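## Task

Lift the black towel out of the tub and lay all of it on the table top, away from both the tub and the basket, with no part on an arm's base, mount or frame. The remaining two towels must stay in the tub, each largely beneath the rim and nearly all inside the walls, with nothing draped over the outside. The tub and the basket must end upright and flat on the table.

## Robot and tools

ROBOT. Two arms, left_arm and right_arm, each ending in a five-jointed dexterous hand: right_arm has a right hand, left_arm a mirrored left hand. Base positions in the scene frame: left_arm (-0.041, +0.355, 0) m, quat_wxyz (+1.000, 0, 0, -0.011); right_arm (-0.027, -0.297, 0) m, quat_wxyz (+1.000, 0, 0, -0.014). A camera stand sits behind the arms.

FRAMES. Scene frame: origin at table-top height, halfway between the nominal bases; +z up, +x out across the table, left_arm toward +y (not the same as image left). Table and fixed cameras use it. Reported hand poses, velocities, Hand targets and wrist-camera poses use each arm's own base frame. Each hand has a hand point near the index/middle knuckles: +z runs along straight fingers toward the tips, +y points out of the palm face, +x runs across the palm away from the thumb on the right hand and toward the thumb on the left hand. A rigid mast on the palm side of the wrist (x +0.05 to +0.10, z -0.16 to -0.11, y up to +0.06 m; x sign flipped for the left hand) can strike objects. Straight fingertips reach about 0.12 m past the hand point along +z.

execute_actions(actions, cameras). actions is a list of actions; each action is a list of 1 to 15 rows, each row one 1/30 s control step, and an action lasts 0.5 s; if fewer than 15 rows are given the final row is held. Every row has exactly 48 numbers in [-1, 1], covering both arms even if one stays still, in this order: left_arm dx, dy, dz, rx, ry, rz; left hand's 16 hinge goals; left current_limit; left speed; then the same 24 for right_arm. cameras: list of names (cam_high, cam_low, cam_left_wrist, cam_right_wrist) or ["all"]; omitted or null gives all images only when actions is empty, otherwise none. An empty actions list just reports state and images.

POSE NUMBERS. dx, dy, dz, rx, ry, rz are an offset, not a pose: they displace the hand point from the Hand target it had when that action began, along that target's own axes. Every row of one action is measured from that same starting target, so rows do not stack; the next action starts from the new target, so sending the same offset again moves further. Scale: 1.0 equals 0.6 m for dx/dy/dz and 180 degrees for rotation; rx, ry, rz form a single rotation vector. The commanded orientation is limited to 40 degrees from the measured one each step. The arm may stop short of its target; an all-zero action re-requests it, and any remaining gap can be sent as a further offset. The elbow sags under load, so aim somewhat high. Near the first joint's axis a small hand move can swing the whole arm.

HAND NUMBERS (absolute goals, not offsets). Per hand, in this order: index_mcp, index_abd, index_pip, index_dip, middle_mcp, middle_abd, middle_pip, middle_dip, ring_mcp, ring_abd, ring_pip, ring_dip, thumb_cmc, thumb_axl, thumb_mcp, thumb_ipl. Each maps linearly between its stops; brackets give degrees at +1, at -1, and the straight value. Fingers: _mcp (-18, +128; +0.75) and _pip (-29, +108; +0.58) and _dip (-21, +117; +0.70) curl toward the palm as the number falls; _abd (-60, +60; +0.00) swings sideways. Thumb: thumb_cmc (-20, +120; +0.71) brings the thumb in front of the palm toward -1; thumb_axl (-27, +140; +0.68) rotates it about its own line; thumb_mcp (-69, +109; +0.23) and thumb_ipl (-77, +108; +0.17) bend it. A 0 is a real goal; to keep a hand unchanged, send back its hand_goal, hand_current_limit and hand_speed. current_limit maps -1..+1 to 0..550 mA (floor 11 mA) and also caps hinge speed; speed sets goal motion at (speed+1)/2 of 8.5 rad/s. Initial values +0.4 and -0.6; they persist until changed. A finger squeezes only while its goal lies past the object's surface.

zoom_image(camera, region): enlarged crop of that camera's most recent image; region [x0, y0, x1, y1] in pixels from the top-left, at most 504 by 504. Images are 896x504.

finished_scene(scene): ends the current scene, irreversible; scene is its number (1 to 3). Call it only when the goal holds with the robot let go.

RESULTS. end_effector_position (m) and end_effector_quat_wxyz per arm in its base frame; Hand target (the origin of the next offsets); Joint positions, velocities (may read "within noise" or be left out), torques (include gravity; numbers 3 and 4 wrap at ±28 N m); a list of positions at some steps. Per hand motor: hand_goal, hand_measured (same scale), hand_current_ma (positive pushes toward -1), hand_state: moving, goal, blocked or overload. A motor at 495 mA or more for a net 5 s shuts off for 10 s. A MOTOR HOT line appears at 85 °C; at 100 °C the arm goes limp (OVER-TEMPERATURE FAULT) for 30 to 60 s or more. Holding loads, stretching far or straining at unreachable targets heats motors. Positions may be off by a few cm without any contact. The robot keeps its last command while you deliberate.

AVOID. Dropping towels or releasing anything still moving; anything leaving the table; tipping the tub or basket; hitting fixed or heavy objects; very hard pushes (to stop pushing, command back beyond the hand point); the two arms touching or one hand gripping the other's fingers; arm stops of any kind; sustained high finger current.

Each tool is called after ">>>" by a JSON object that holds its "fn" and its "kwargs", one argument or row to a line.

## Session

>>> {"fn": "execute_actions", "kwargs": {
  "actions": []
}}

Scene clock: 0.00 s.
left_arm: end_effector_position=(+0.2923, -0.2922, +0.3575) hand_goal=(+0.754, +0.000, +0.576, +0.696, +0.754, +0.000, +0.576, +0.696, +0.754, +0.000, +0.576, +0.696, +0.714, +0.678, +0.226, +0.168) hand_measured=(+0.754, +0.000, +0.576, +0.696, +0.754, +0.000, +0.576, +0.696, +0.754, +0.000, +0.576, +0.696, +0.714, +0.678, +0.226, +0.168) hand_current_ma=(+0, +0, +0, +0, +0, +0, +0, +0, +0, +0, +0, +0, +0, +0, +0, +0) hand_state=(goal, goal, goal, goal, goal, goal, goal, goal, goal, goal, goal, goal, goal, goal, goal, goal) hand_current_limit=0.40 hand_speed=-0.60 end_effector_quat_wxyz=(+0.530, +0.800, +0.277, +0.053) | right_arm: end_effector_position=(+0.3821, +0.0083, +0.3948) hand_goal=(+0.754, +0.000, +0.576, +0.696, +0.754, +0.000, +0.576, +0.696, +0.754, +0.000, +0.576, +0.696, +0.714, +0.678, +0.226, +0.168) hand_measured=(+0.754, +0.000, +0.576, +0.696, +0.754, +0.000, +0.576, +0.696, +0.754, +0.000, +0.576, +0.696, +0.714, +0.678, +0.226, +0.168) hand_current_ma=(+0, +0, +0, +0, +0, +0, +0, +0, +0, +0, +0, +0, +0, +0, +0, +0) hand_state=(goal, goal, goal, goal, goal, goal, goal, goal, goal, goal, goal, goal, goal, goal, goal, goal) hand_current_limit=0.40 hand_speed=-0.60 end_effector_quat_wxyz=(-0.534, +0.822, -0.086, +0.179)
Joint positions: left_arm=[-0.663 0.7 0.625 -0.419 0.426 -0.015] | right_arm=[-0.322 1.239 1.506 -1.578 -1.184 1.632]
Joint velocities: within noise
Joint torques (N m): no reading
Heat: left arm: hottest wrist pitch 33 °C; right arm: hottest waist 35 °C.
Hand target: left_arm +0.2939, -0.2934, +0.3770; +0.542, +0.793, +0.270, +0.061 | right_arm +0.3849, +0.0074, +0.4066; -0.532, +0.821, -0.077, +0.191

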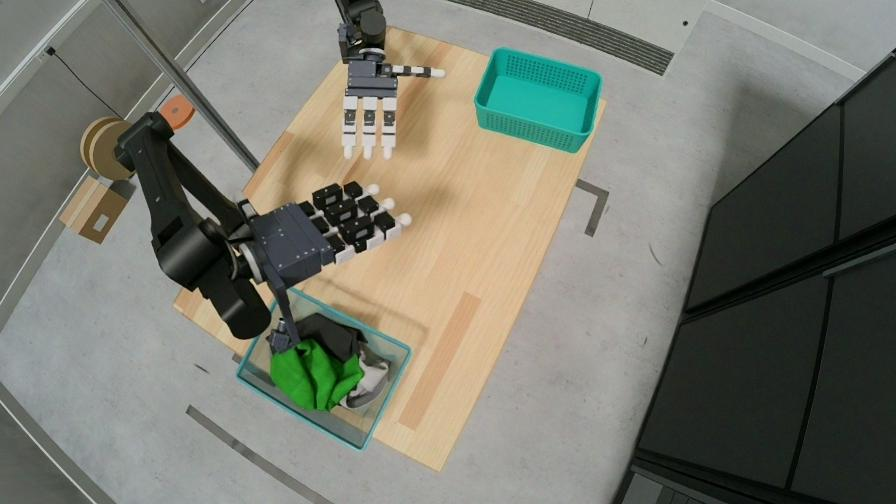

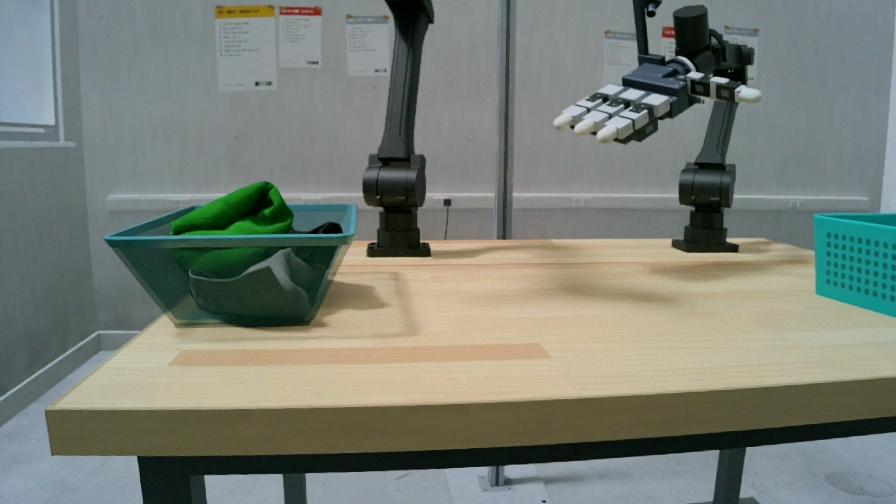

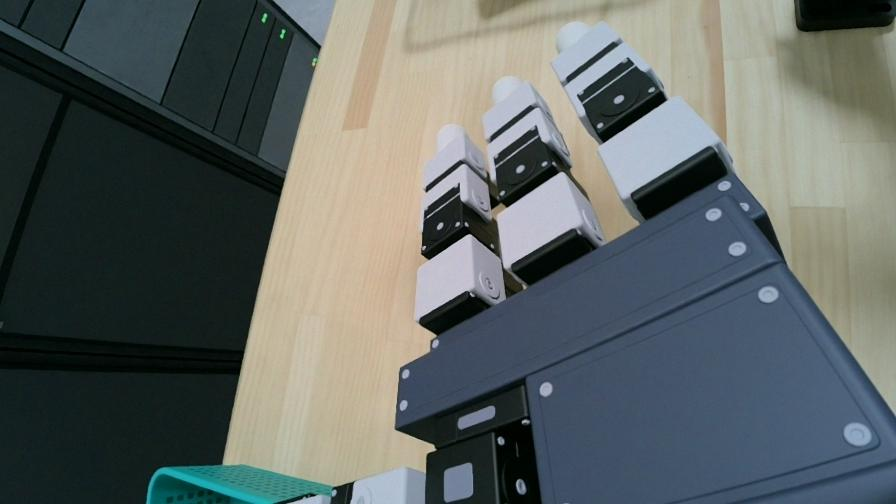

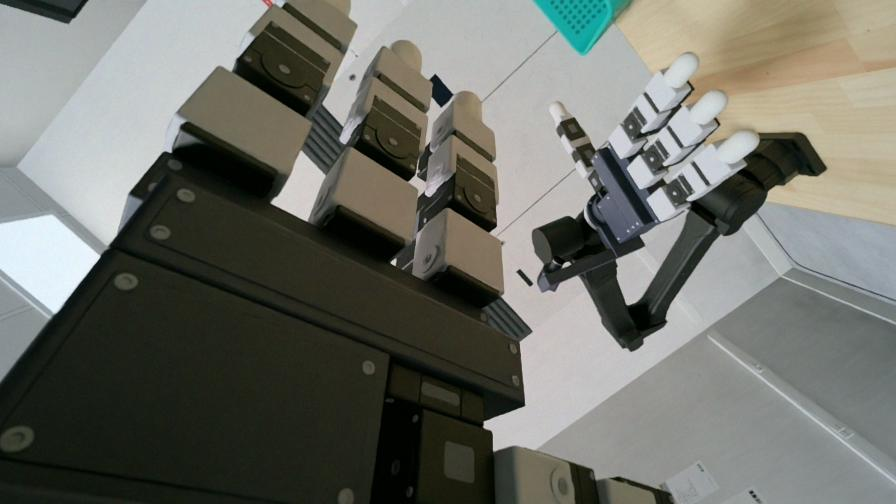

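>>> {"fn": "zoom_image", "kwargs": {
  "camera": "cam_high",
  "region": [220, 270, 440, 470]
}}

>>> {"fn": "zoom_image", "kwargs": {
  "camera": "cam_low",
  "region": [80, 160, 400, 360]
}}

Scaled by 2.291 from the camera's 896x504 image, which has a finer 1280x720 frame.

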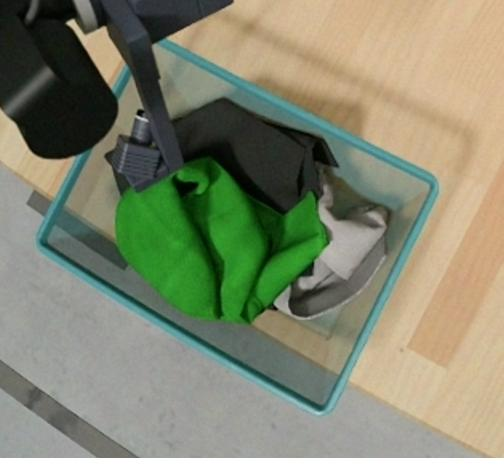

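Scaled by 1.575 from the camera's 896x504 image, which has a finer 1280x720 frame.

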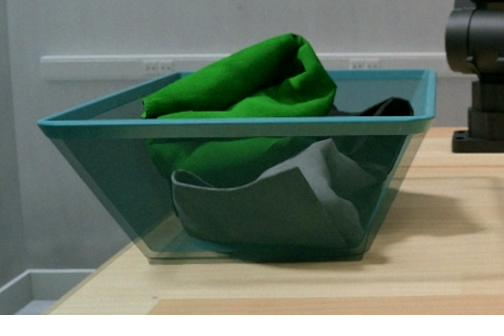

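>>> {"fn": "execute_actions", "kwargs": {
  "actions": [
    [[0.107,-0.02,-0.0975,0,0,0,0.754,0,0.576,0.696,0.754,0,0.576,0.696,0.754,0,0.576,0.696,0.714,0.678,0.226,0.168,0.4,-0.6,0.055,0.070,-0.141,-0.1202,-0.0432,-0.0174,0.75,0.5,0.576,0.696,0.75,-0.4,0.576,0.696,0.75,0,-0.97,-0.97,0.71,0.678,0.226,0.168,0.5,-0.4]],
    [[0.107,-0.02,-0.0975,0,0,0,0.754,0,0.576,0.696,0.754,0,0.576,0.696,0.754,0,0.576,0.696,0.714,0.678,0.226,0.168,0.4,-0.6,0.012,0.166,-0.041,-0.1202,-0.0432,-0.0174,0.75,0.5,0.576,0.696,0.75,-0.4,0.576,0.696,-0.2,0,-0.97,-0.97,0.71,0.678,0.226,0.168,0.5,-0.4]],
    [[0.107,-0.02,-0.0975,0,0,0,0.754,0,0.576,0.696,0.754,0,0.576,0.696,0.754,0,0.576,0.696,0.714,0.678,0.226,0.168,0.4,-0.6,-0.012,0.037,0.092,-0.1202,-0.0432,-0.0174,0.75,0.5,0.576,0.696,0.75,-0.4,0.576,0.696,-0.2,0,-0.97,-0.97,0.71,0.678,0.226,0.168,0.5,-0.4]]
  ],
  "cameras": ["cam_high","cam_low","cam_right_wrist"]
}}

Scene clock: 6.03 s.
left_arm: end_effector_position=(+0.3649, -0.0523, +0.3514) hand_goal=(+0.754, +0.000, +0.576, +0.696, +0.754, +0.000, +0.576, +0.696, +0.754, +0.000, +0.576, +0.696, +0.714, +0.678, +0.226, +0.168) hand_measured=(+0.762, +0.000, +0.576, +0.696, +0.760, +0.000, +0.576, +0.696, +0.762, +0.000, +0.576, +0.696, +0.720, +0.678, +0.224, +0.168) hand_current_ma=(+3, +0, +0, +0, +3, +0, +0, +0, +3, +0, +0, +0, +2, +0, -1, +0) hand_state=(goal, goal, goal, goal, goal, goal, goal, goal, goal, goal, goal, goal, goal, goal, goal, goal) hand_current_limit=0.40 hand_speed=-0.60 end_effector_quat_wxyz=(+0.553, +0.776, +0.297, +0.055) | right_arm: end_effector_position=(+0.3831, -0.1809, +0.2979) hand_goal=(+0.750, +0.500, +0.576, +0.696, +0.750, -0.400, +0.576, +0.696, -0.200, +0.000, -0.970, -0.970, +0.710, +0.678, +0.226, +0.168) hand_measured=(+0.748, +0.496, +0.576, +0.696, +0.748, -0.394, +0.574, +0.694, -0.162, -0.002, -0.898, -0.796, +0.708, +0.678, +0.224, +0.168) hand_current_ma=(-3, -4, +0, +0, -3, +7, -3, -2, +100, -2, +214, +412, -1, -1, -4, +0) hand_state=(goal, goal, goal, goal, goal, goal, goal, goal, blocked, goal, blocked, blocked, goal, goal, goal, goal) hand_current_limit=0.50 hand_speed=-0.40 end_effector_quat_wxyz=(-0.003, +1.000, +0.007, -0.004)
Joint positions: left_arm=[0.386 0.985 0.817 -1.215 1.172 1.102] | right_arm=[-0.232 1.433 1.514 -1.661 -0.003 1.324]
Joint torques (N m): left_arm=[1.08 -3.14 13.97 0.14 1.27 0.16] | right_arm=[-0.38 -10.4 9.74 0.69 0.28 0.12]
Heat: left arm: hottest wrist pitch 33 °C; right arm: hottest waist 35 °C.
Hand target: left_arm +0.3757, -0.0435, +0.3780; +0.542, +0.794, +0.270, +0.060 | right_arm +0.3848, -0.1825, +0.2968; +0.000, +1.000, +0.000, +0.000
Off the commanded pose: left_arm 0.030 m, 4 deg | right_arm 0.003 m, 1 deg.
Step readings (end_effector_position of left_arm | right_arm):
0: (+0.2923, -0.2922, +0.3575) | (+0.3821, +0.0083, +0.3948)
1: (+0.2919, -0.2924, +0.3576) | (+0.3820, +0.0069, +0.3936)
2: (+0.2909, -0.2913, +0.3588) | (+0.3797, -0.0032, +0.3885)
4: (+0.2947, -0.2774, +0.3621) | (+0.3731, -0.0285, +0.3810)
8: (+0.3151, -0.2296, +0.3711) | (+0.3697, -0.0723, +0.3861)
15: (+0.3176, -0.2117, +0.3635) | (+0.3730, -0.0867, +0.3896)
16: (+0.3173, -0.2113, +0.3623) | (+0.3728, -0.0892, +0.3883)
17: (+0.3163, -0.2090, +0.3622) | (+0.3705, -0.1018, +0.3852)
19: (+0.3204, -0.1911, +0.3624) | (+0.3660, -0.1272, +0.3785)
23: (+0.3387, -0.1409, +0.3554) | (+0.3695, -0.1618, +0.3626)
30: (+0.3434, -0.1280, +0.3333) | (+0.3809, -0.1781, +0.3446)
31: (+0.3430, -0.1278, +0.3334) | (+0.3802, -0.1804, +0.3449)
32: (+0.3425, -0.1253, +0.3358) | (+0.3770, -0.1888, +0.3465)
34: (+0.3472, -0.1060, +0.3414) | (+0.3712, -0.2000, +0.3470)
38: (+0.3648, -0.0568, +0.3451) | (+0.3726, -0.1878, +0.3255)
45: (+0.3708, -0.0473, +0.3437) | (+0.3830, -0.1804, +0.2980)
Images, in order (width x height): cam_high 896x504, cam_low 896x504, cam_right_wrist 896x504.

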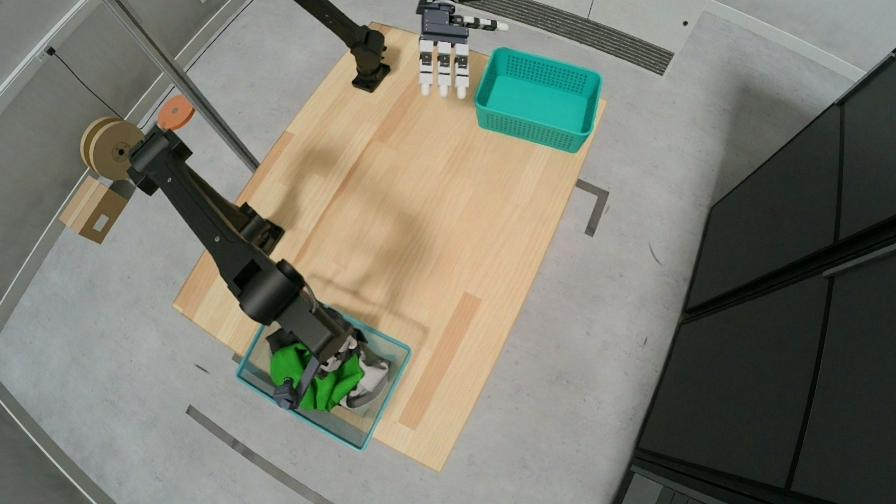

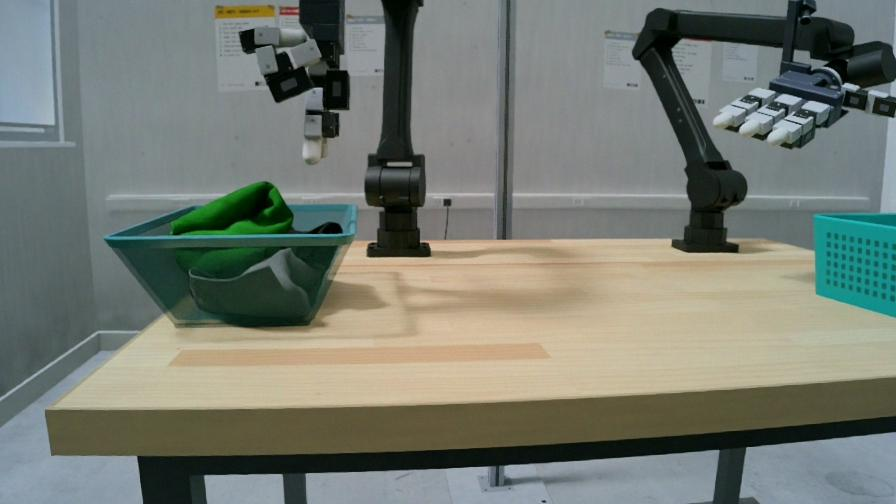

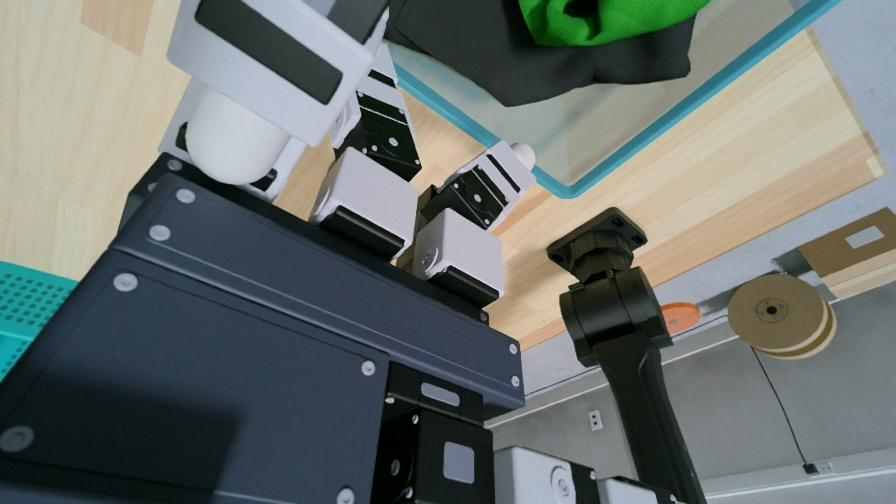

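>>> {"fn": "execute_actions", "kwargs": {
  "actions": [
    [[0,0,0,0,0,0,0.754,0,0.576,0.696,0.754,0,0.576,0.696,0.754,0,0.576,0.696,0.714,0.678,0.226,0.168,0.4,-0.6,0,0.012,0.12,0,0,0,0.75,0.5,0.576,0.696,0.75,-0.4,0.576,0.696,-0.2,0,-0.85,-0.7,0.71,0.678,0.226,0.168,0.5,-0.4]],
    [[0,0,0,0,0,0,0.754,0,0.576,0.696,0.754,0,0.576,0.696,0.754,0,0.576,0.696,0.714,0.678,0.226,0.168,0.4,-0.6,0,0,0.085,0,0,0,0.75,0.5,0.576,0.696,0.75,-0.4,0.576,0.696,-0.2,0,-0.85,-0.7,0.71,0.678,0.226,0.168,0.5,-0.4]]
  ],
  "cameras": ["cam_high","cam_low","cam_right_wrist"]
}}

Scene clock: 8.17 s.
left_arm: end_effector_position=(+0.3647, -0.0522, +0.3539) hand_goal=(+0.754, +0.000, +0.576, +0.696, +0.754, +0.000, +0.576, +0.696, +0.754, +0.000, +0.576, +0.696, +0.714, +0.678, +0.226, +0.168) hand_measured=(+0.762, +0.000, +0.576, +0.696, +0.760, +0.000, +0.576, +0.696, +0.762, +0.000, +0.576, +0.696, +0.720, +0.678, +0.224, +0.168) hand_current_ma=(+3, +0, +0, +0, +3, +0, +0, +0, +3, +0, +0, +0, +2, +0, -1, +0) hand_state=(goal, goal, goal, goal, goal, goal, goal, goal, goal, goal, goal, goal, goal, goal, goal, goal) hand_current_limit=0.40 hand_speed=-0.60 end_effector_quat_wxyz=(+0.545, +0.789, +0.280, +0.037) | right_arm: end_effector_position=(+0.3839, -0.1839, +0.1799) hand_goal=(+0.750, +0.500, +0.576, +0.696, +0.750, -0.400, +0.576, +0.696, -0.200, +0.000, -0.850, -0.700, +0.710, +0.678, +0.226, +0.168) hand_measured=(+0.748, +0.498, +0.576, +0.696, +0.748, -0.396, +0.574, +0.694, -0.184, -0.002, -0.850, -0.708, +0.708, +0.678, +0.224, +0.168) hand_current_ma=(-3, -1, +0, +0, -2, +3, -2, -2, +31, -2, +0, -12, -1, -1, -4, +0) hand_state=(goal, goal, goal, goal, goal, goal, goal, goal, goal, goal, goal, goal, goal, goal, goal, goal) hand_current_limit=0.50 hand_speed=-0.40 end_effector_quat_wxyz=(-0.001, +1.000, +0.004, +0.001)
Joint positions: left_arm=[0.398 1.046 0.878 -1.379 1.156 1.272] | right_arm=[-0.238 1.454 1.225 -1.339 -0.003 1.324]
Joint torques (N m): left_arm=[1.08 -3.66 13.68 -0.2 1.3 0.17] | right_arm=[-1.26 -9.76 9.29 0.77 0.27 -0.06]
Heat: left arm: hottest elbow 33 °C; right arm: hottest waist 35 °C.
Hand target: left_arm +0.3757, -0.0434, +0.3778; +0.542, +0.793, +0.270, +0.060 | right_arm +0.3848, -0.1898, +0.1738; +0.000, +1.000, +0.000, +0.000
Off the commanded pose: left_arm 0.028 m, 3 deg | right_arm 0.008 m, 0 deg.
Step readings (end_effector_position of left_arm | right_arm):
0: (+0.3648, -0.0523, +0.3514) | (+0.3831, -0.1809, +0.2979)
1: (+0.3648, -0.0522, +0.3513) | (+0.3833, -0.1810, +0.2974)
2: (+0.3645, -0.0524, +0.3510) | (+0.3849, -0.1814, +0.2937)
4: (+0.3646, -0.0523, +0.3510) | (+0.3864, -0.1819, +0.2783)
8: (+0.3672, -0.0506, +0.3515) | (+0.3787, -0.1813, +0.2384)
15: (+0.3663, -0.0512, +0.3523) | (+0.3828, -0.1834, +0.2266)
16: (+0.3660, -0.0514, +0.3525) | (+0.3831, -0.1836, +0.2262)
17: (+0.3658, -0.0515, +0.3529) | (+0.3847, -0.1840, +0.2238)
19: (+0.3654, -0.0518, +0.3534) | (+0.3871, -0.1846, +0.2140)
23: (+0.3651, -0.0520, +0.3539) | (+0.3807, -0.1830, +0.1888)
30: (+0.3648, -0.0521, +0.3540) | (+0.3835, -0.1838, +0.1799)
Images, in order (width x height): cam_high 896x504, cam_low 896x504, cam_right_wrist 896x504.

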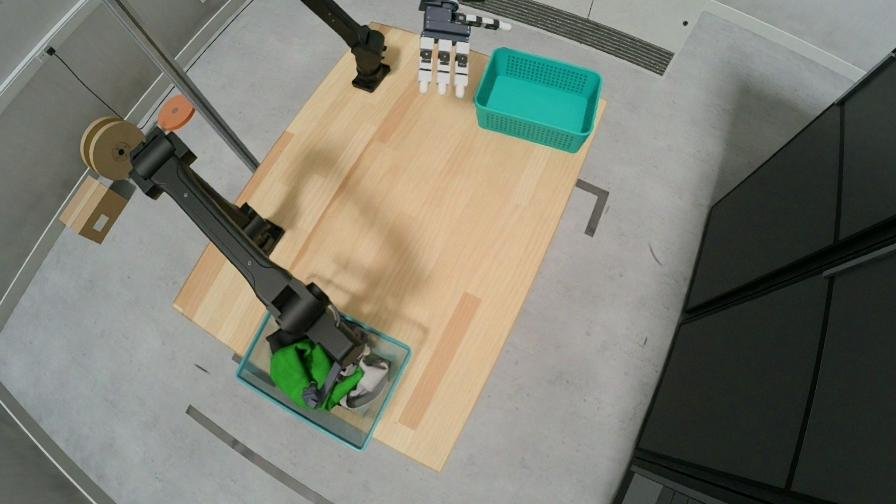

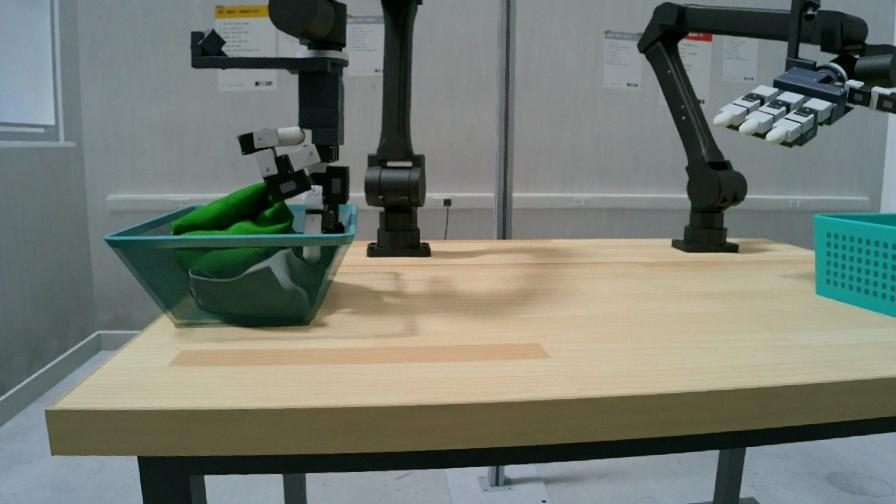

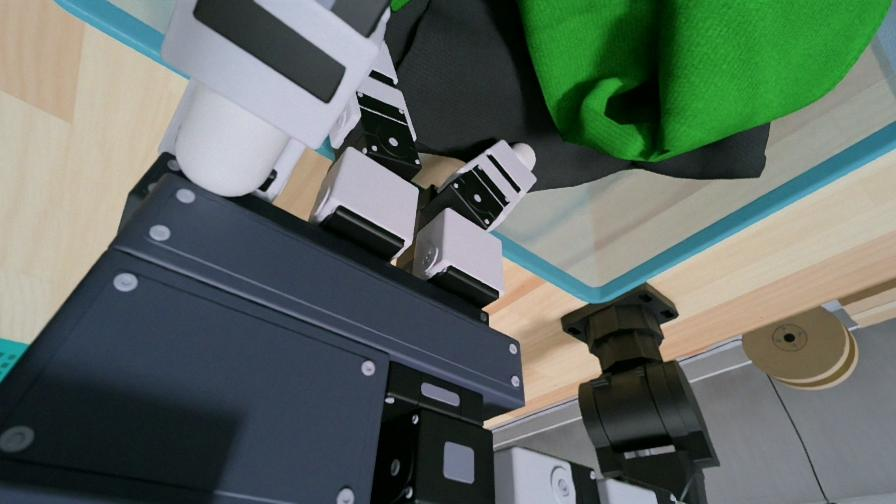

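>>> {"fn": "execute_actions", "kwargs": {
  "actions": [
    [[0,0,0,0,0,0,0.754,0,0.576,0.696,0.754,0,0.576,0.696,0.754,0,0.576,0.696,0.714,0.678,0.226,0.168,0.4,-0.6,0,0.025,0.05,0,0,0,0.75,0.5,0.576,0.696,0.75,-0.4,0.576,0.696,-0.2,0,-0.85,-0.7,0.71,0.678,0.226,0.168,0.5,-0.4]],
    [[0,0,0,0,0,0,0.754,0,0.576,0.696,0.754,0,0.576,0.696,0.754,0,0.576,0.696,0.714,0.678,0.226,0.168,0.4,-0.6,0,0,0,0,0,0,0.75,-0.5,0.576,0.696,0.75,0.5,0.576,0.696,-0.2,0,-0.85,-0.7,0.71,0.678,0.226,0.168,0.7,-0.6]],
    [[0,0,0,0,0,0,0.754,0,0.576,0.696,0.754,0,0.576,0.696,0.754,0,0.576,0.696,0.714,0.678,0.226,0.168,0.4,-0.6,0,0,0,0,0,0,0.75,-0.5,0.576,0.696,0.75,0.5,0.576,0.696,-0.2,0,-0.85,-0.7,0.71,0.678,0.226,0.168,0.7,-0.6]]
  ],
  "cameras": ["cam_low","cam_right_wrist"]
}}

Scene clock: 10.40 s.
left_arm: end_effector_position=(+0.3646, -0.0521, +0.3540) hand_goal=(+0.754, +0.000, +0.576, +0.696, +0.754, +0.000, +0.576, +0.696, +0.754, +0.000, +0.576, +0.696, +0.714, +0.678, +0.226, +0.168) hand_measured=(+0.762, +0.000, +0.576, +0.696, +0.760, +0.000, +0.576, +0.696, +0.762, +0.000, +0.576, +0.696, +0.720, +0.678, +0.224, +0.168) hand_current_ma=(+3, +0, +0, +0, +3, +0, +0, +0, +3, +0, +0, +0, +2, +0, -1, +0) hand_state=(goal, goal, goal, goal, goal, goal, goal, goal, goal, goal, goal, goal, goal, goal, goal, goal) hand_current_limit=0.40 hand_speed=-0.60 end_effector_quat_wxyz=(+0.545, +0.789, +0.279, +0.037) | right_arm: end_effector_position=(+0.3848, -0.2001, +0.1569) hand_goal=(+0.750, -0.500, +0.576, +0.696, +0.750, +0.500, +0.576, +0.696, -0.200, +0.000, -0.850, -0.700, +0.710, +0.678, +0.226, +0.168) hand_measured=(+0.736, +0.110, +0.568, +0.692, +0.762, +0.156, +0.584, +0.700, -0.184, -0.002, -0.850, -0.708, +0.708, +0.678, +0.224, +0.168) hand_current_ma=(-25, +468, -11, -3, +20, -467, +12, +5, +31, -2, +0, -12, -1, -1, -4, +0) hand_state=(goal, blocked, goal, goal, goal, blocked, goal, goal, goal, goal, goal, goal, goal, goal, goal, goal) hand_current_limit=0.70 hand_speed=-0.60 end_effector_quat_wxyz=(+0.003, +1.000, +0.001, +0.007)
Joint positions: left_arm=[0.398 1.046 0.878 -1.38 1.156 1.273] | right_arm=[-0.273 1.476 1.184 -1.263 0.002 1.295]
Joint torques (N m): left_arm=[0.79 -3.66 13.64 -0.23 1.3 0.17] | right_arm=[-1.32 -9.17 8.66 0.9 0.11 -0.13]
Heat: left arm: hottest elbow 34 °C; right arm: hottest elbow 36 °C.
Hand target: left_arm +0.3757, -0.0434, +0.3778; +0.542, +0.794, +0.270, +0.060 | right_arm +0.3849, -0.2048, +0.1439; +0.001, +1.000, +0.000, +0.000
Off the commanded pose: left_arm 0.028 m, 3 deg | right_arm 0.014 m, 1 deg.
Step readings (end_effector_position of left_arm | right_arm):
0: (+0.3647, -0.0521, +0.3539) | (+0.3839, -0.1839, +0.1799)
1: (+0.3647, -0.0521, +0.3539) | (+0.3840, -0.1840, +0.1798)
2: (+0.3647, -0.0521, +0.3539) | (+0.3848, -0.1847, +0.1788)
4: (+0.3646, -0.0521, +0.3539) | (+0.3860, -0.1880, +0.1741)
8: (+0.3646, -0.0521, +0.3539) | (+0.3831, -0.1960, +0.1623)
15: (+0.3646, -0.0521, +0.3540) | (+0.3843, -0.1989, +0.1564)
16: (+0.3646, -0.0521, +0.3540) | (+0.3844, -0.1989, +0.1564)
17: (+0.3646, -0.0521, +0.3540) | (+0.3844, -0.1989, +0.1564)
19: (+0.3646, -0.0521, +0.3540) | (+0.3845, -0.1993, +0.1565)
23: (+0.3646, -0.0521, +0.3540) | (+0.3848, -0.1999, +0.1568)
30: (+0.3646, -0.0521, +0.3540) | (+0.3848, -0.2001, +0.1569)
31: (+0.3646, -0.0521, +0.3540) | (+0.3848, -0.2001, +0.1569)
32: (+0.3646, -0.0521, +0.3540) | (+0.3848, -0.2001, +0.1569)
34: (+0.3646, -0.0521, +0.3540) | (+0.3848, -0.2001, +0.1569)
38: (+0.3646, -0.0521, +0.3540) | (+0.3848, -0.2001, +0.1569)
45: (+0.3646, -0.0521, +0.3540) | (+0.3848, -0.2001, +0.1569)
Images, in order (width x height): cam_low 896x504, cam_right_wrist 896x504.

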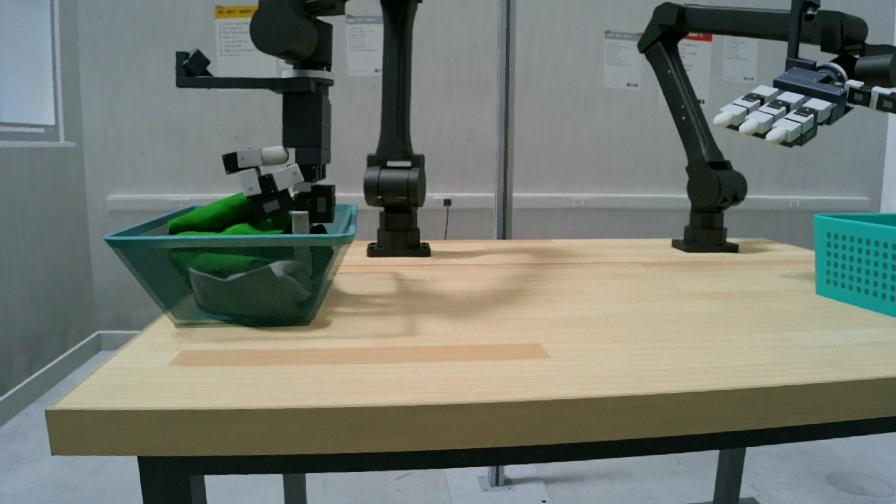

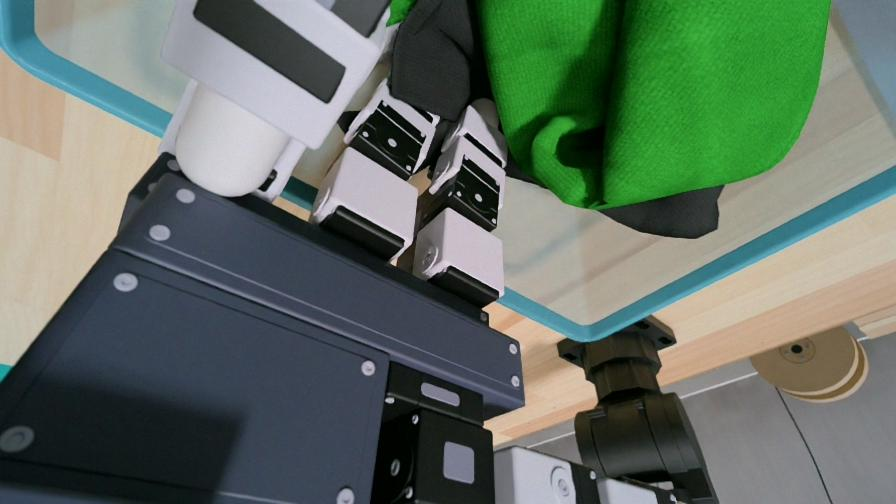

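>>> {"fn": "execute_actions", "kwargs": {
  "actions": [
    [[0,0,0,0,0,0,0.754,0,0.576,0.696,0.754,0,0.576,0.696,0.754,0,0.576,0.696,0.714,0.678,0.226,0.168,0.4,-0.6,0,0,-0.1,0,0,0,0.75,-0.5,0.576,0.696,0.75,0.5,0.576,0.696,-0.2,0,-0.85,-0.7,0.71,0.678,0.226,0.168,0.7,-0.6]],
    [[0,0,0,0,0,0,0.754,0,0.576,0.696,0.754,0,0.576,0.696,0.754,0,0.576,0.696,0.714,0.678,0.226,0.168,0.4,-0.6,0,0,-0.1,0,0,0,0.75,-0.5,0.576,0.696,0.75,0.5,0.576,0.696,-0.2,0,-0.85,-0.7,0.71,0.678,0.226,0.168,0.7,-0.6]]
  ],
  "cameras": ["cam_high","cam_low","cam_right_wrist"]
}}

Scene clock: 12.23 s.
left_arm: end_effector_position=(+0.3646, -0.0521, +0.3540) hand_goal=(+0.754, +0.000, +0.576, +0.696, +0.754, +0.000, +0.576, +0.696, +0.754, +0.000, +0.576, +0.696, +0.714, +0.678, +0.226, +0.168) hand_measured=(+0.762, +0.000, +0.576, +0.696, +0.760, +0.000, +0.576, +0.696, +0.762, +0.000, +0.576, +0.696, +0.720, +0.678, +0.224, +0.168) hand_current_ma=(+3, +0, +0, +0, +3, +0, +0, +0, +3, +0, +0, +0, +2, +0, -1, +0) hand_state=(goal, goal, goal, goal, goal, goal, goal, goal, goal, goal, goal, goal, goal, goal, goal, goal) hand_current_limit=0.40 hand_speed=-0.60 end_effector_quat_wxyz=(+0.545, +0.789, +0.279, +0.037) | right_arm: end_effector_position=(+0.3714, -0.1966, +0.2369) hand_goal=(+0.750, -0.500, +0.576, +0.696, +0.750, +0.500, +0.576, +0.696, -0.200, +0.000, -0.850, -0.700, +0.710, +0.678, +0.226, +0.168) hand_measured=(+0.730, +0.064, +0.564, +0.690, +0.762, +0.156, +0.584, +0.700, -0.184, -0.002, -0.850, -0.708, +0.708, +0.678, +0.222, +0.168) hand_current_ma=(-39, +468, -18, -7, +20, -467, +12, +5, +31, -2, +0, -12, -1, -1, -5, +0) hand_state=(goal, blocked, goal, goal, goal, blocked, goal, goal, goal, goal, goal, goal, goal, goal, goal, goal) hand_current_limit=0.70 hand_speed=-0.60 end_effector_quat_wxyz=(-0.007, +1.000, +0.001, -0.029)
Joint positions: left_arm=[0.398 1.046 0.878 -1.38 1.156 1.273] | right_arm=[-0.274 1.45 1.369 -1.55 0.002 1.295]
Joint torques (N m): left_arm=[1.08 -3.6 13.68 -0.21 1.29 0.17] | right_arm=[-1.26 -11.28 15.64 -0.35 0.13 -0.11]
Heat: left arm: hottest elbow 34 °C; right arm: hottest elbow 36 °C.
Hand target: left_arm +0.3757, -0.0434, +0.3778; +0.542, +0.794, +0.270, +0.060 | right_arm +0.3848, -0.2048, +0.2638; +0.000, +1.000, +0.000, +0.000
Off the commanded pose: left_arm 0.028 m, 3 deg | right_arm 0.031 m, 3 deg.
Step readings (end_effector_position of left_arm | right_arm):
0: (+0.3646, -0.0521, +0.3540) | (+0.3848, -0.2001, +0.1569)
1: (+0.3646, -0.0521, +0.3540) | (+0.3847, -0.2000, +0.1569)
2: (+0.3646, -0.0521, +0.3540) | (+0.3830, -0.1996, +0.1570)
4: (+0.3646, -0.0521, +0.3540) | (+0.3785, -0.1983, +0.1595)
8: (+0.3646, -0.0521, +0.3540) | (+0.3737, -0.1971, +0.1695)
15: (+0.3646, -0.0521, +0.3540) | (+0.3720, -0.1968, +0.1751)
16: (+0.3646, -0.0521, +0.3540) | (+0.3718, -0.1967, +0.1756)
17: (+0.3646, -0.0521, +0.3540) | (+0.3704, -0.1963, +0.1781)
19: (+0.3646, -0.0521, +0.3540) | (+0.3679, -0.1957, +0.1878)
23: (+0.3646, -0.0521, +0.3540) | (+0.3705, -0.1964, +0.2161)
30: (+0.3646, -0.0521, +0.3540) | (+0.3728, -0.1970, +0.2369)
Images, in order (width x height): cam_high 896x504, cam_low 896x504, cam_right_wrist 896x504.

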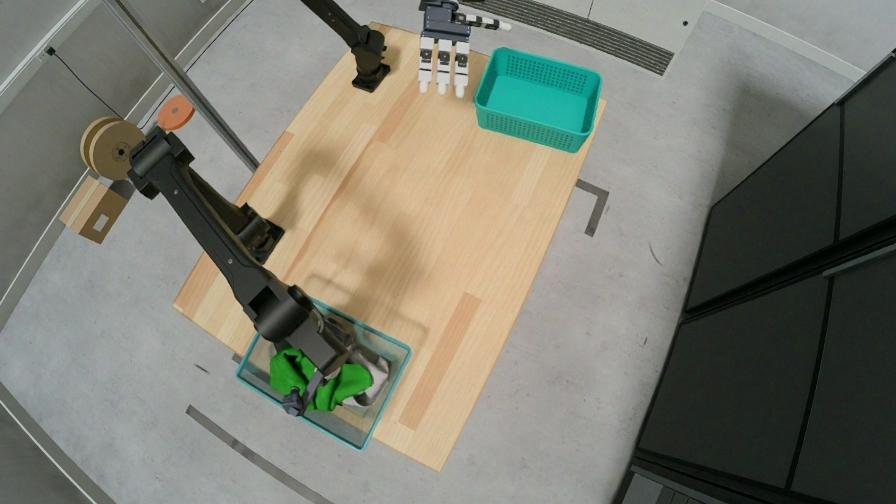

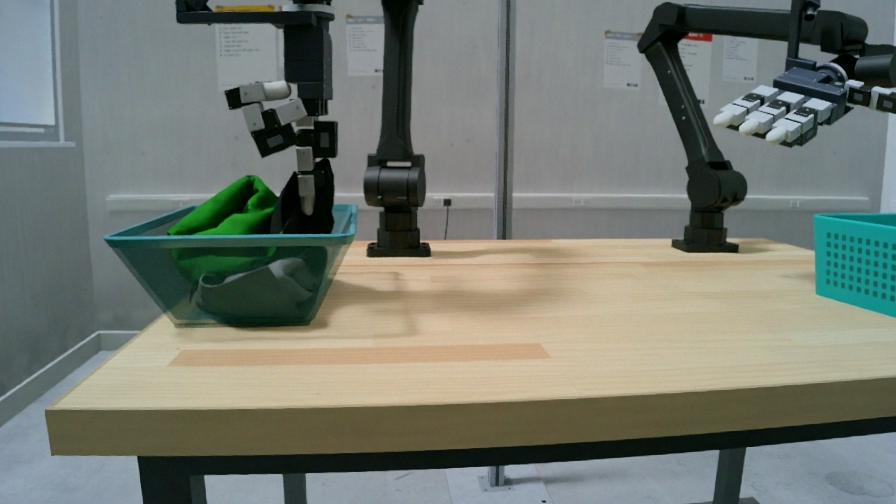

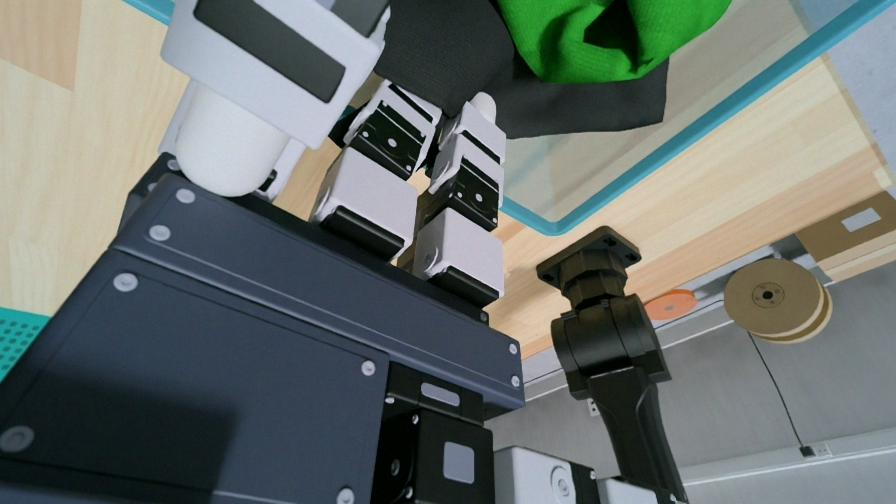

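>>> {"fn": "execute_actions", "kwargs": {
  "actions": [
    [[0,0,0,0,0,0,0.754,0,0.576,0.696,0.754,0,0.576,0.696,0.754,0,0.576,0.696,0.714,0.678,0.226,0.168,0.4,-0.6,0,0,-0.12,0,0,0,0.75,-0.5,0.576,0.696,0.75,0.5,0.576,0.696,-0.2,0,-0.85,-0.7,0.71,0.678,0.226,0.168,0.7,-0.6]],
    [[0,0,0,0,0,0,0.754,0,0.576,0.696,0.754,0,0.576,0.696,0.754,0,0.576,0.696,0.714,0.678,0.226,0.168,0.4,-0.6,0,0,-0.14,0,0,0,0.75,-0.5,0.576,0.696,0.75,0.5,0.576,0.696,-0.2,0,-0.85,-0.7,0.71,0.678,0.226,0.168,0.7,-0.6]]
  ],
  "cameras": ["cam_high","cam_low","cam_right_wrist"]
}}

Scene clock: 13.83 s.
left_arm: end_effector_position=(+0.3646, -0.0521, +0.3540) hand_goal=(+0.754, +0.000, +0.576, +0.696, +0.754, +0.000, +0.576, +0.696, +0.754, +0.000, +0.576, +0.696, +0.714, +0.678, +0.226, +0.168) hand_measured=(+0.762, +0.000, +0.576, +0.696, +0.760, +0.000, +0.576, +0.696, +0.762, +0.000, +0.576, +0.696, +0.720, +0.678, +0.224, +0.168) hand_current_ma=(+3, +0, +0, +0, +3, +0, +0, +0, +3, +0, +0, +0, +2, +0, -1, +0) hand_state=(goal, goal, goal, goal, goal, goal, goal, goal, goal, goal, goal, goal, goal, goal, goal, goal) hand_current_limit=0.40 hand_speed=-0.60 end_effector_quat_wxyz=(+0.545, +0.789, +0.279, +0.037) | right_arm: end_effector_position=(+0.3749, -0.2060, +0.3998) hand_goal=(+0.750, -0.500, +0.576, +0.696, +0.750, +0.500, +0.576, +0.696, -0.200, +0.000, -0.850, -0.700, +0.710, +0.678, +0.226, +0.168) hand_measured=(+0.732, +0.064, +0.566, +0.694, +0.766, +0.156, +0.586, +0.702, -0.184, -0.002, -0.850, -0.708, +0.708, +0.678, +0.222, +0.168) hand_current_ma=(-35, +467, -14, -3, +29, -467, +16, +7, +31, -2, +0, -12, -1, -1, -5, +0) hand_state=(goal, blocked, goal, goal, goal, blocked, goal, goal, goal, goal, goal, goal, goal, goal, goal, goal) hand_current_limit=0.70 hand_speed=-0.60 end_effector_quat_wxyz=(+0.052, +0.994, -0.002, +0.093)
Joint positions: left_arm=[0.398 1.046 0.878 -1.38 1.156 1.273] | right_arm=[-0.273 1.346 1.672 -1.69 0.051 1.295]
Joint torques (N m): left_arm=[1.08 -3.43 13.61 -0.29 1.29 0.18] | right_arm=[0.5 -8.47 14.97 0.24 0.36 -0.1]
Heat: left arm: hottest elbow 35 °C; right arm: hottest elbow 37 °C.
Hand target: left_arm +0.3757, -0.0434, +0.3778; +0.542, +0.794, +0.270, +0.060 | right_arm +0.3848, -0.2046, +0.4199; +0.000, +1.000, +0.000, +0.000
Off the commanded pose: left_arm 0.028 m, 3 deg | right_arm 0.023 m, 12 deg.
joint sent to its limit (right arm) — joint 4 (wrist pitch), lower limit. The joint targets are off in orientation, not in position.
Step readings (end_effector_position of left_arm | right_arm):
0: (+0.3646, -0.0521, +0.3540) | (+0.3714, -0.1966, +0.2369)
1: (+0.3646, -0.0521, +0.3540) | (+0.3711, -0.1966, +0.2375)
2: (+0.3646, -0.0521, +0.3540) | (+0.3696, -0.1961, +0.2401)
4: (+0.3646, -0.0521, +0.3540) | (+0.3669, -0.1954, +0.2526)
8: (+0.3646, -0.0521, +0.3540) | (+0.3736, -0.1977, +0.2860)
15: (+0.3646, -0.0521, +0.3540) | (+0.3770, -0.1990, +0.3076)
16: (+0.3646, -0.0521, +0.3540) | (+0.3768, -0.1991, +0.3077)
17: (+0.3646, -0.0521, +0.3540) | (+0.3766, -0.2003, +0.3093)
19: (+0.3646, -0.0521, +0.3540) | (+0.3775, -0.2033, +0.3175)
23: (+0.3646, -0.0521, +0.3540) | (+0.3776, -0.2058, +0.3496)
30: (+0.3646, -0.0521, +0.3540) | (+0.3744, -0.2059, +0.3979)
Images, in order (width x height): cam_high 896x504, cam_low 896x504, cam_right_wrist 896x504.

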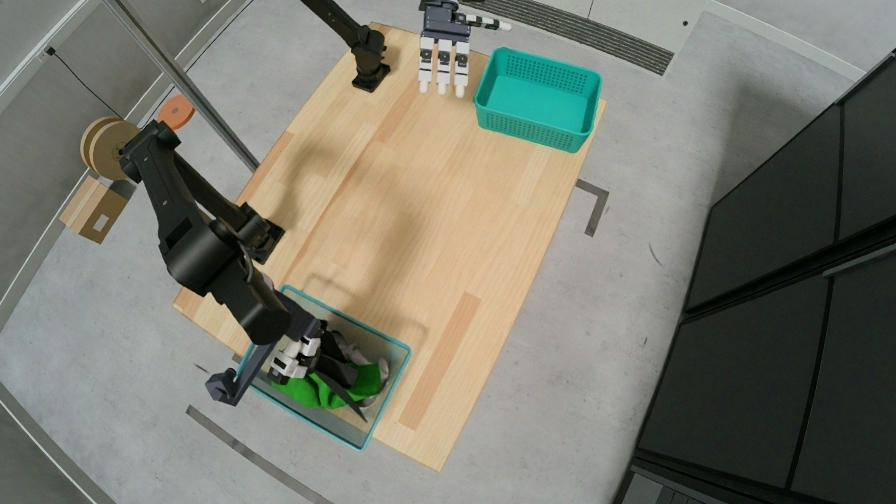

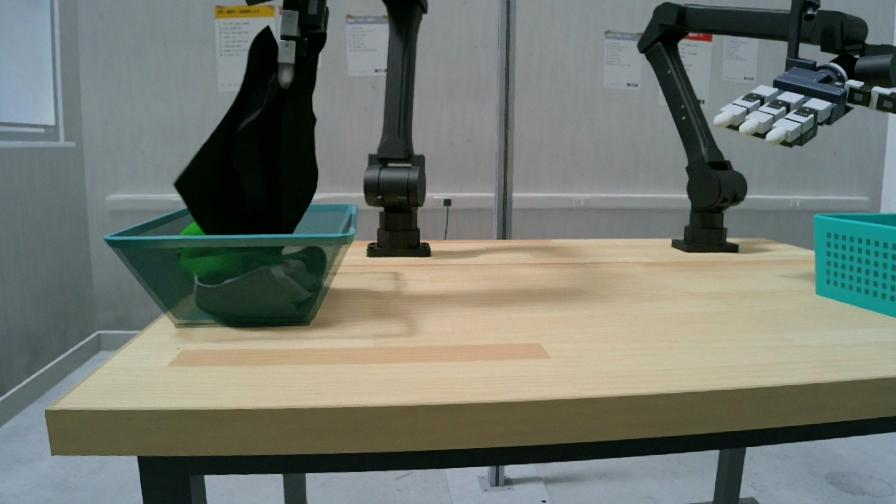

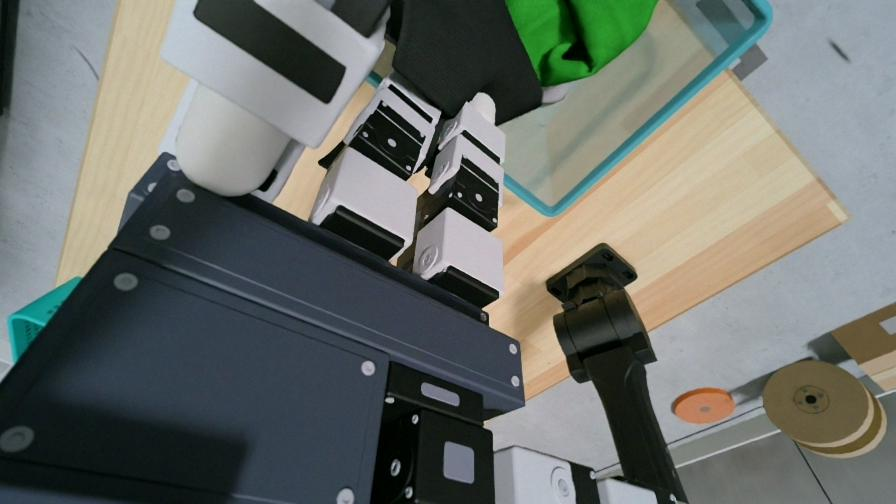

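>>> {"fn": "execute_actions", "kwargs": {
  "actions": [
    [[0,0,0,0,0,0,0.754,0,0.576,0.696,0.754,0,0.576,0.696,0.754,0,0.576,0.696,0.714,0.678,0.226,0.168,0.4,-0.6,0,0,-0.17,0,0,0,0.75,-0.5,0.576,0.696,0.75,0.5,0.576,0.696,-0.2,0,-0.85,-0.7,0.71,0.678,0.226,0.168,0.7,-0.6]]
  ],
  "cameras": ["cam_high","cam_low"]
}}

Scene clock: 15.33 s.
left_arm: end_effector_position=(+0.3646, -0.0521, +0.3540) hand_goal=(+0.754, +0.000, +0.576, +0.696, +0.754, +0.000, +0.576, +0.696, +0.754, +0.000, +0.576, +0.696, +0.714, +0.678, +0.226, +0.168) hand_measured=(+0.762, +0.000, +0.576, +0.696, +0.760, +0.000, +0.576, +0.696, +0.762, +0.000, +0.576, +0.696, +0.720, +0.678, +0.224, +0.168) hand_current_ma=(+3, +0, +0, +0, +3, +0, +0, +0, +3, +0, +0, +0, +2, +0, -1, +0) hand_state=(goal, goal, goal, goal, goal, goal, goal, goal, goal, goal, goal, goal, goal, goal, goal, goal) hand_current_limit=0.40 hand_speed=-0.60 end_effector_quat_wxyz=(+0.545, +0.789, +0.279, +0.037) | right_arm: end_effector_position=(+0.3784, -0.2070, +0.4984) hand_goal=(+0.750, -0.500, +0.576, +0.696, +0.750, +0.500, +0.576, +0.696, -0.200, +0.000, -0.850, -0.700, +0.710, +0.678, +0.226, +0.168) hand_measured=(+0.732, +0.064, +0.566, +0.694, +0.766, +0.156, +0.586, +0.702, -0.184, -0.002, -0.850, -0.708, +0.710, +0.678, +0.222, +0.168) hand_current_ma=(-35, +468, -14, -3, +32, -467, +17, +7, +31, -2, +0, -12, +0, -1, -5, +0) hand_state=(goal, blocked, goal, goal, goal, blocked, goal, goal, goal, goal, goal, goal, goal, goal, goal, goal) hand_current_limit=0.70 hand_speed=-0.60 end_effector_quat_wxyz=(+0.105, +0.976, +0.007, +0.191)
Joint positions: left_arm=[0.398 1.046 0.878 -1.38 1.156 1.273] | right_arm=[-0.253 1.315 1.865 -1.693 0.102 1.282]
Joint torques (N m): left_arm=[1.14 -3.25 13.65 -0.27 1.29 0.18] | right_arm=[0.62 -7.59 14.8 0.79 0.4 -0.24]
Heat: left arm: hottest elbow 35 °C; right arm: hottest elbow 37 °C.
Hand target: left_arm +0.3757, -0.0434, +0.3778; +0.542, +0.794, +0.270, +0.060 | right_arm +0.3849, -0.2046, +0.5219; +0.000, +1.000, +0.000, +0.000
Off the commanded pose: left_arm 0.028 m, 3 deg | right_arm 0.025 m, 25 deg.
joint sent to its limit (right arm) — joint 4 (wrist pitch), lower limit. The joint targets are off in orientation, not in position.
Step readings (end_effector_position of left_arm | right_arm):
0: (+0.3646, -0.0521, +0.3540) | (+0.3749, -0.2060, +0.3998)
1: (+0.3646, -0.0521, +0.3540) | (+0.3749, -0.2060, +0.4000)
2: (+0.3646, -0.0521, +0.3540) | (+0.3750, -0.2067, +0.4028)
4: (+0.3646, -0.0521, +0.3540) | (+0.3767, -0.2085, +0.4140)
8: (+0.3646, -0.0521, +0.3540) | (+0.3823, -0.2089, +0.4554)
15: (+0.3646, -0.0521, +0.3540) | (+0.3779, -0.2070, +0.4969)
Images, in order (width x height): cam_high 896x504, cam_low 896x504.

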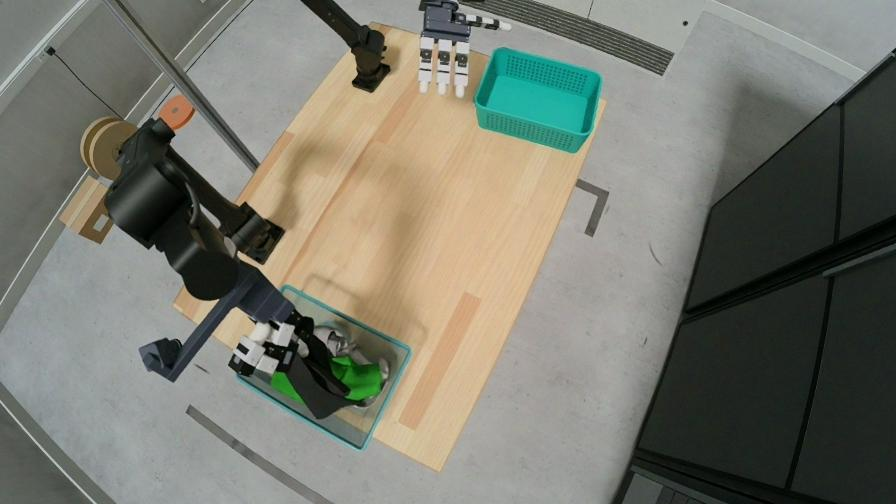

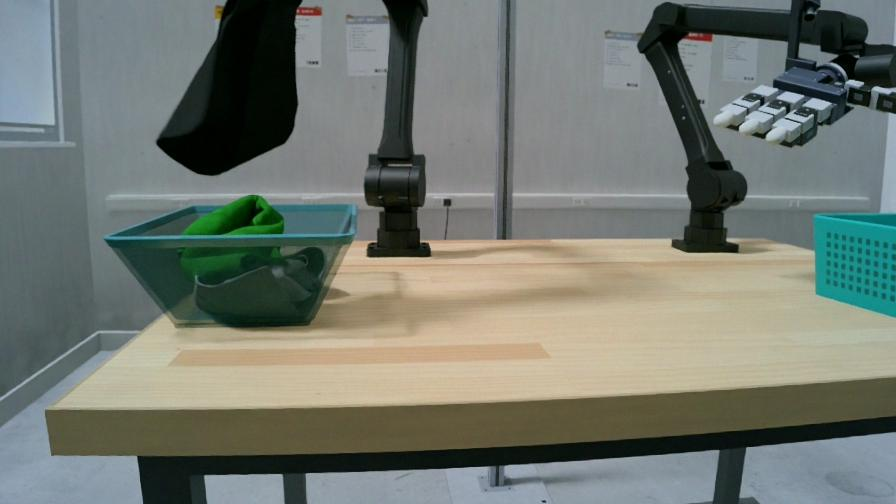

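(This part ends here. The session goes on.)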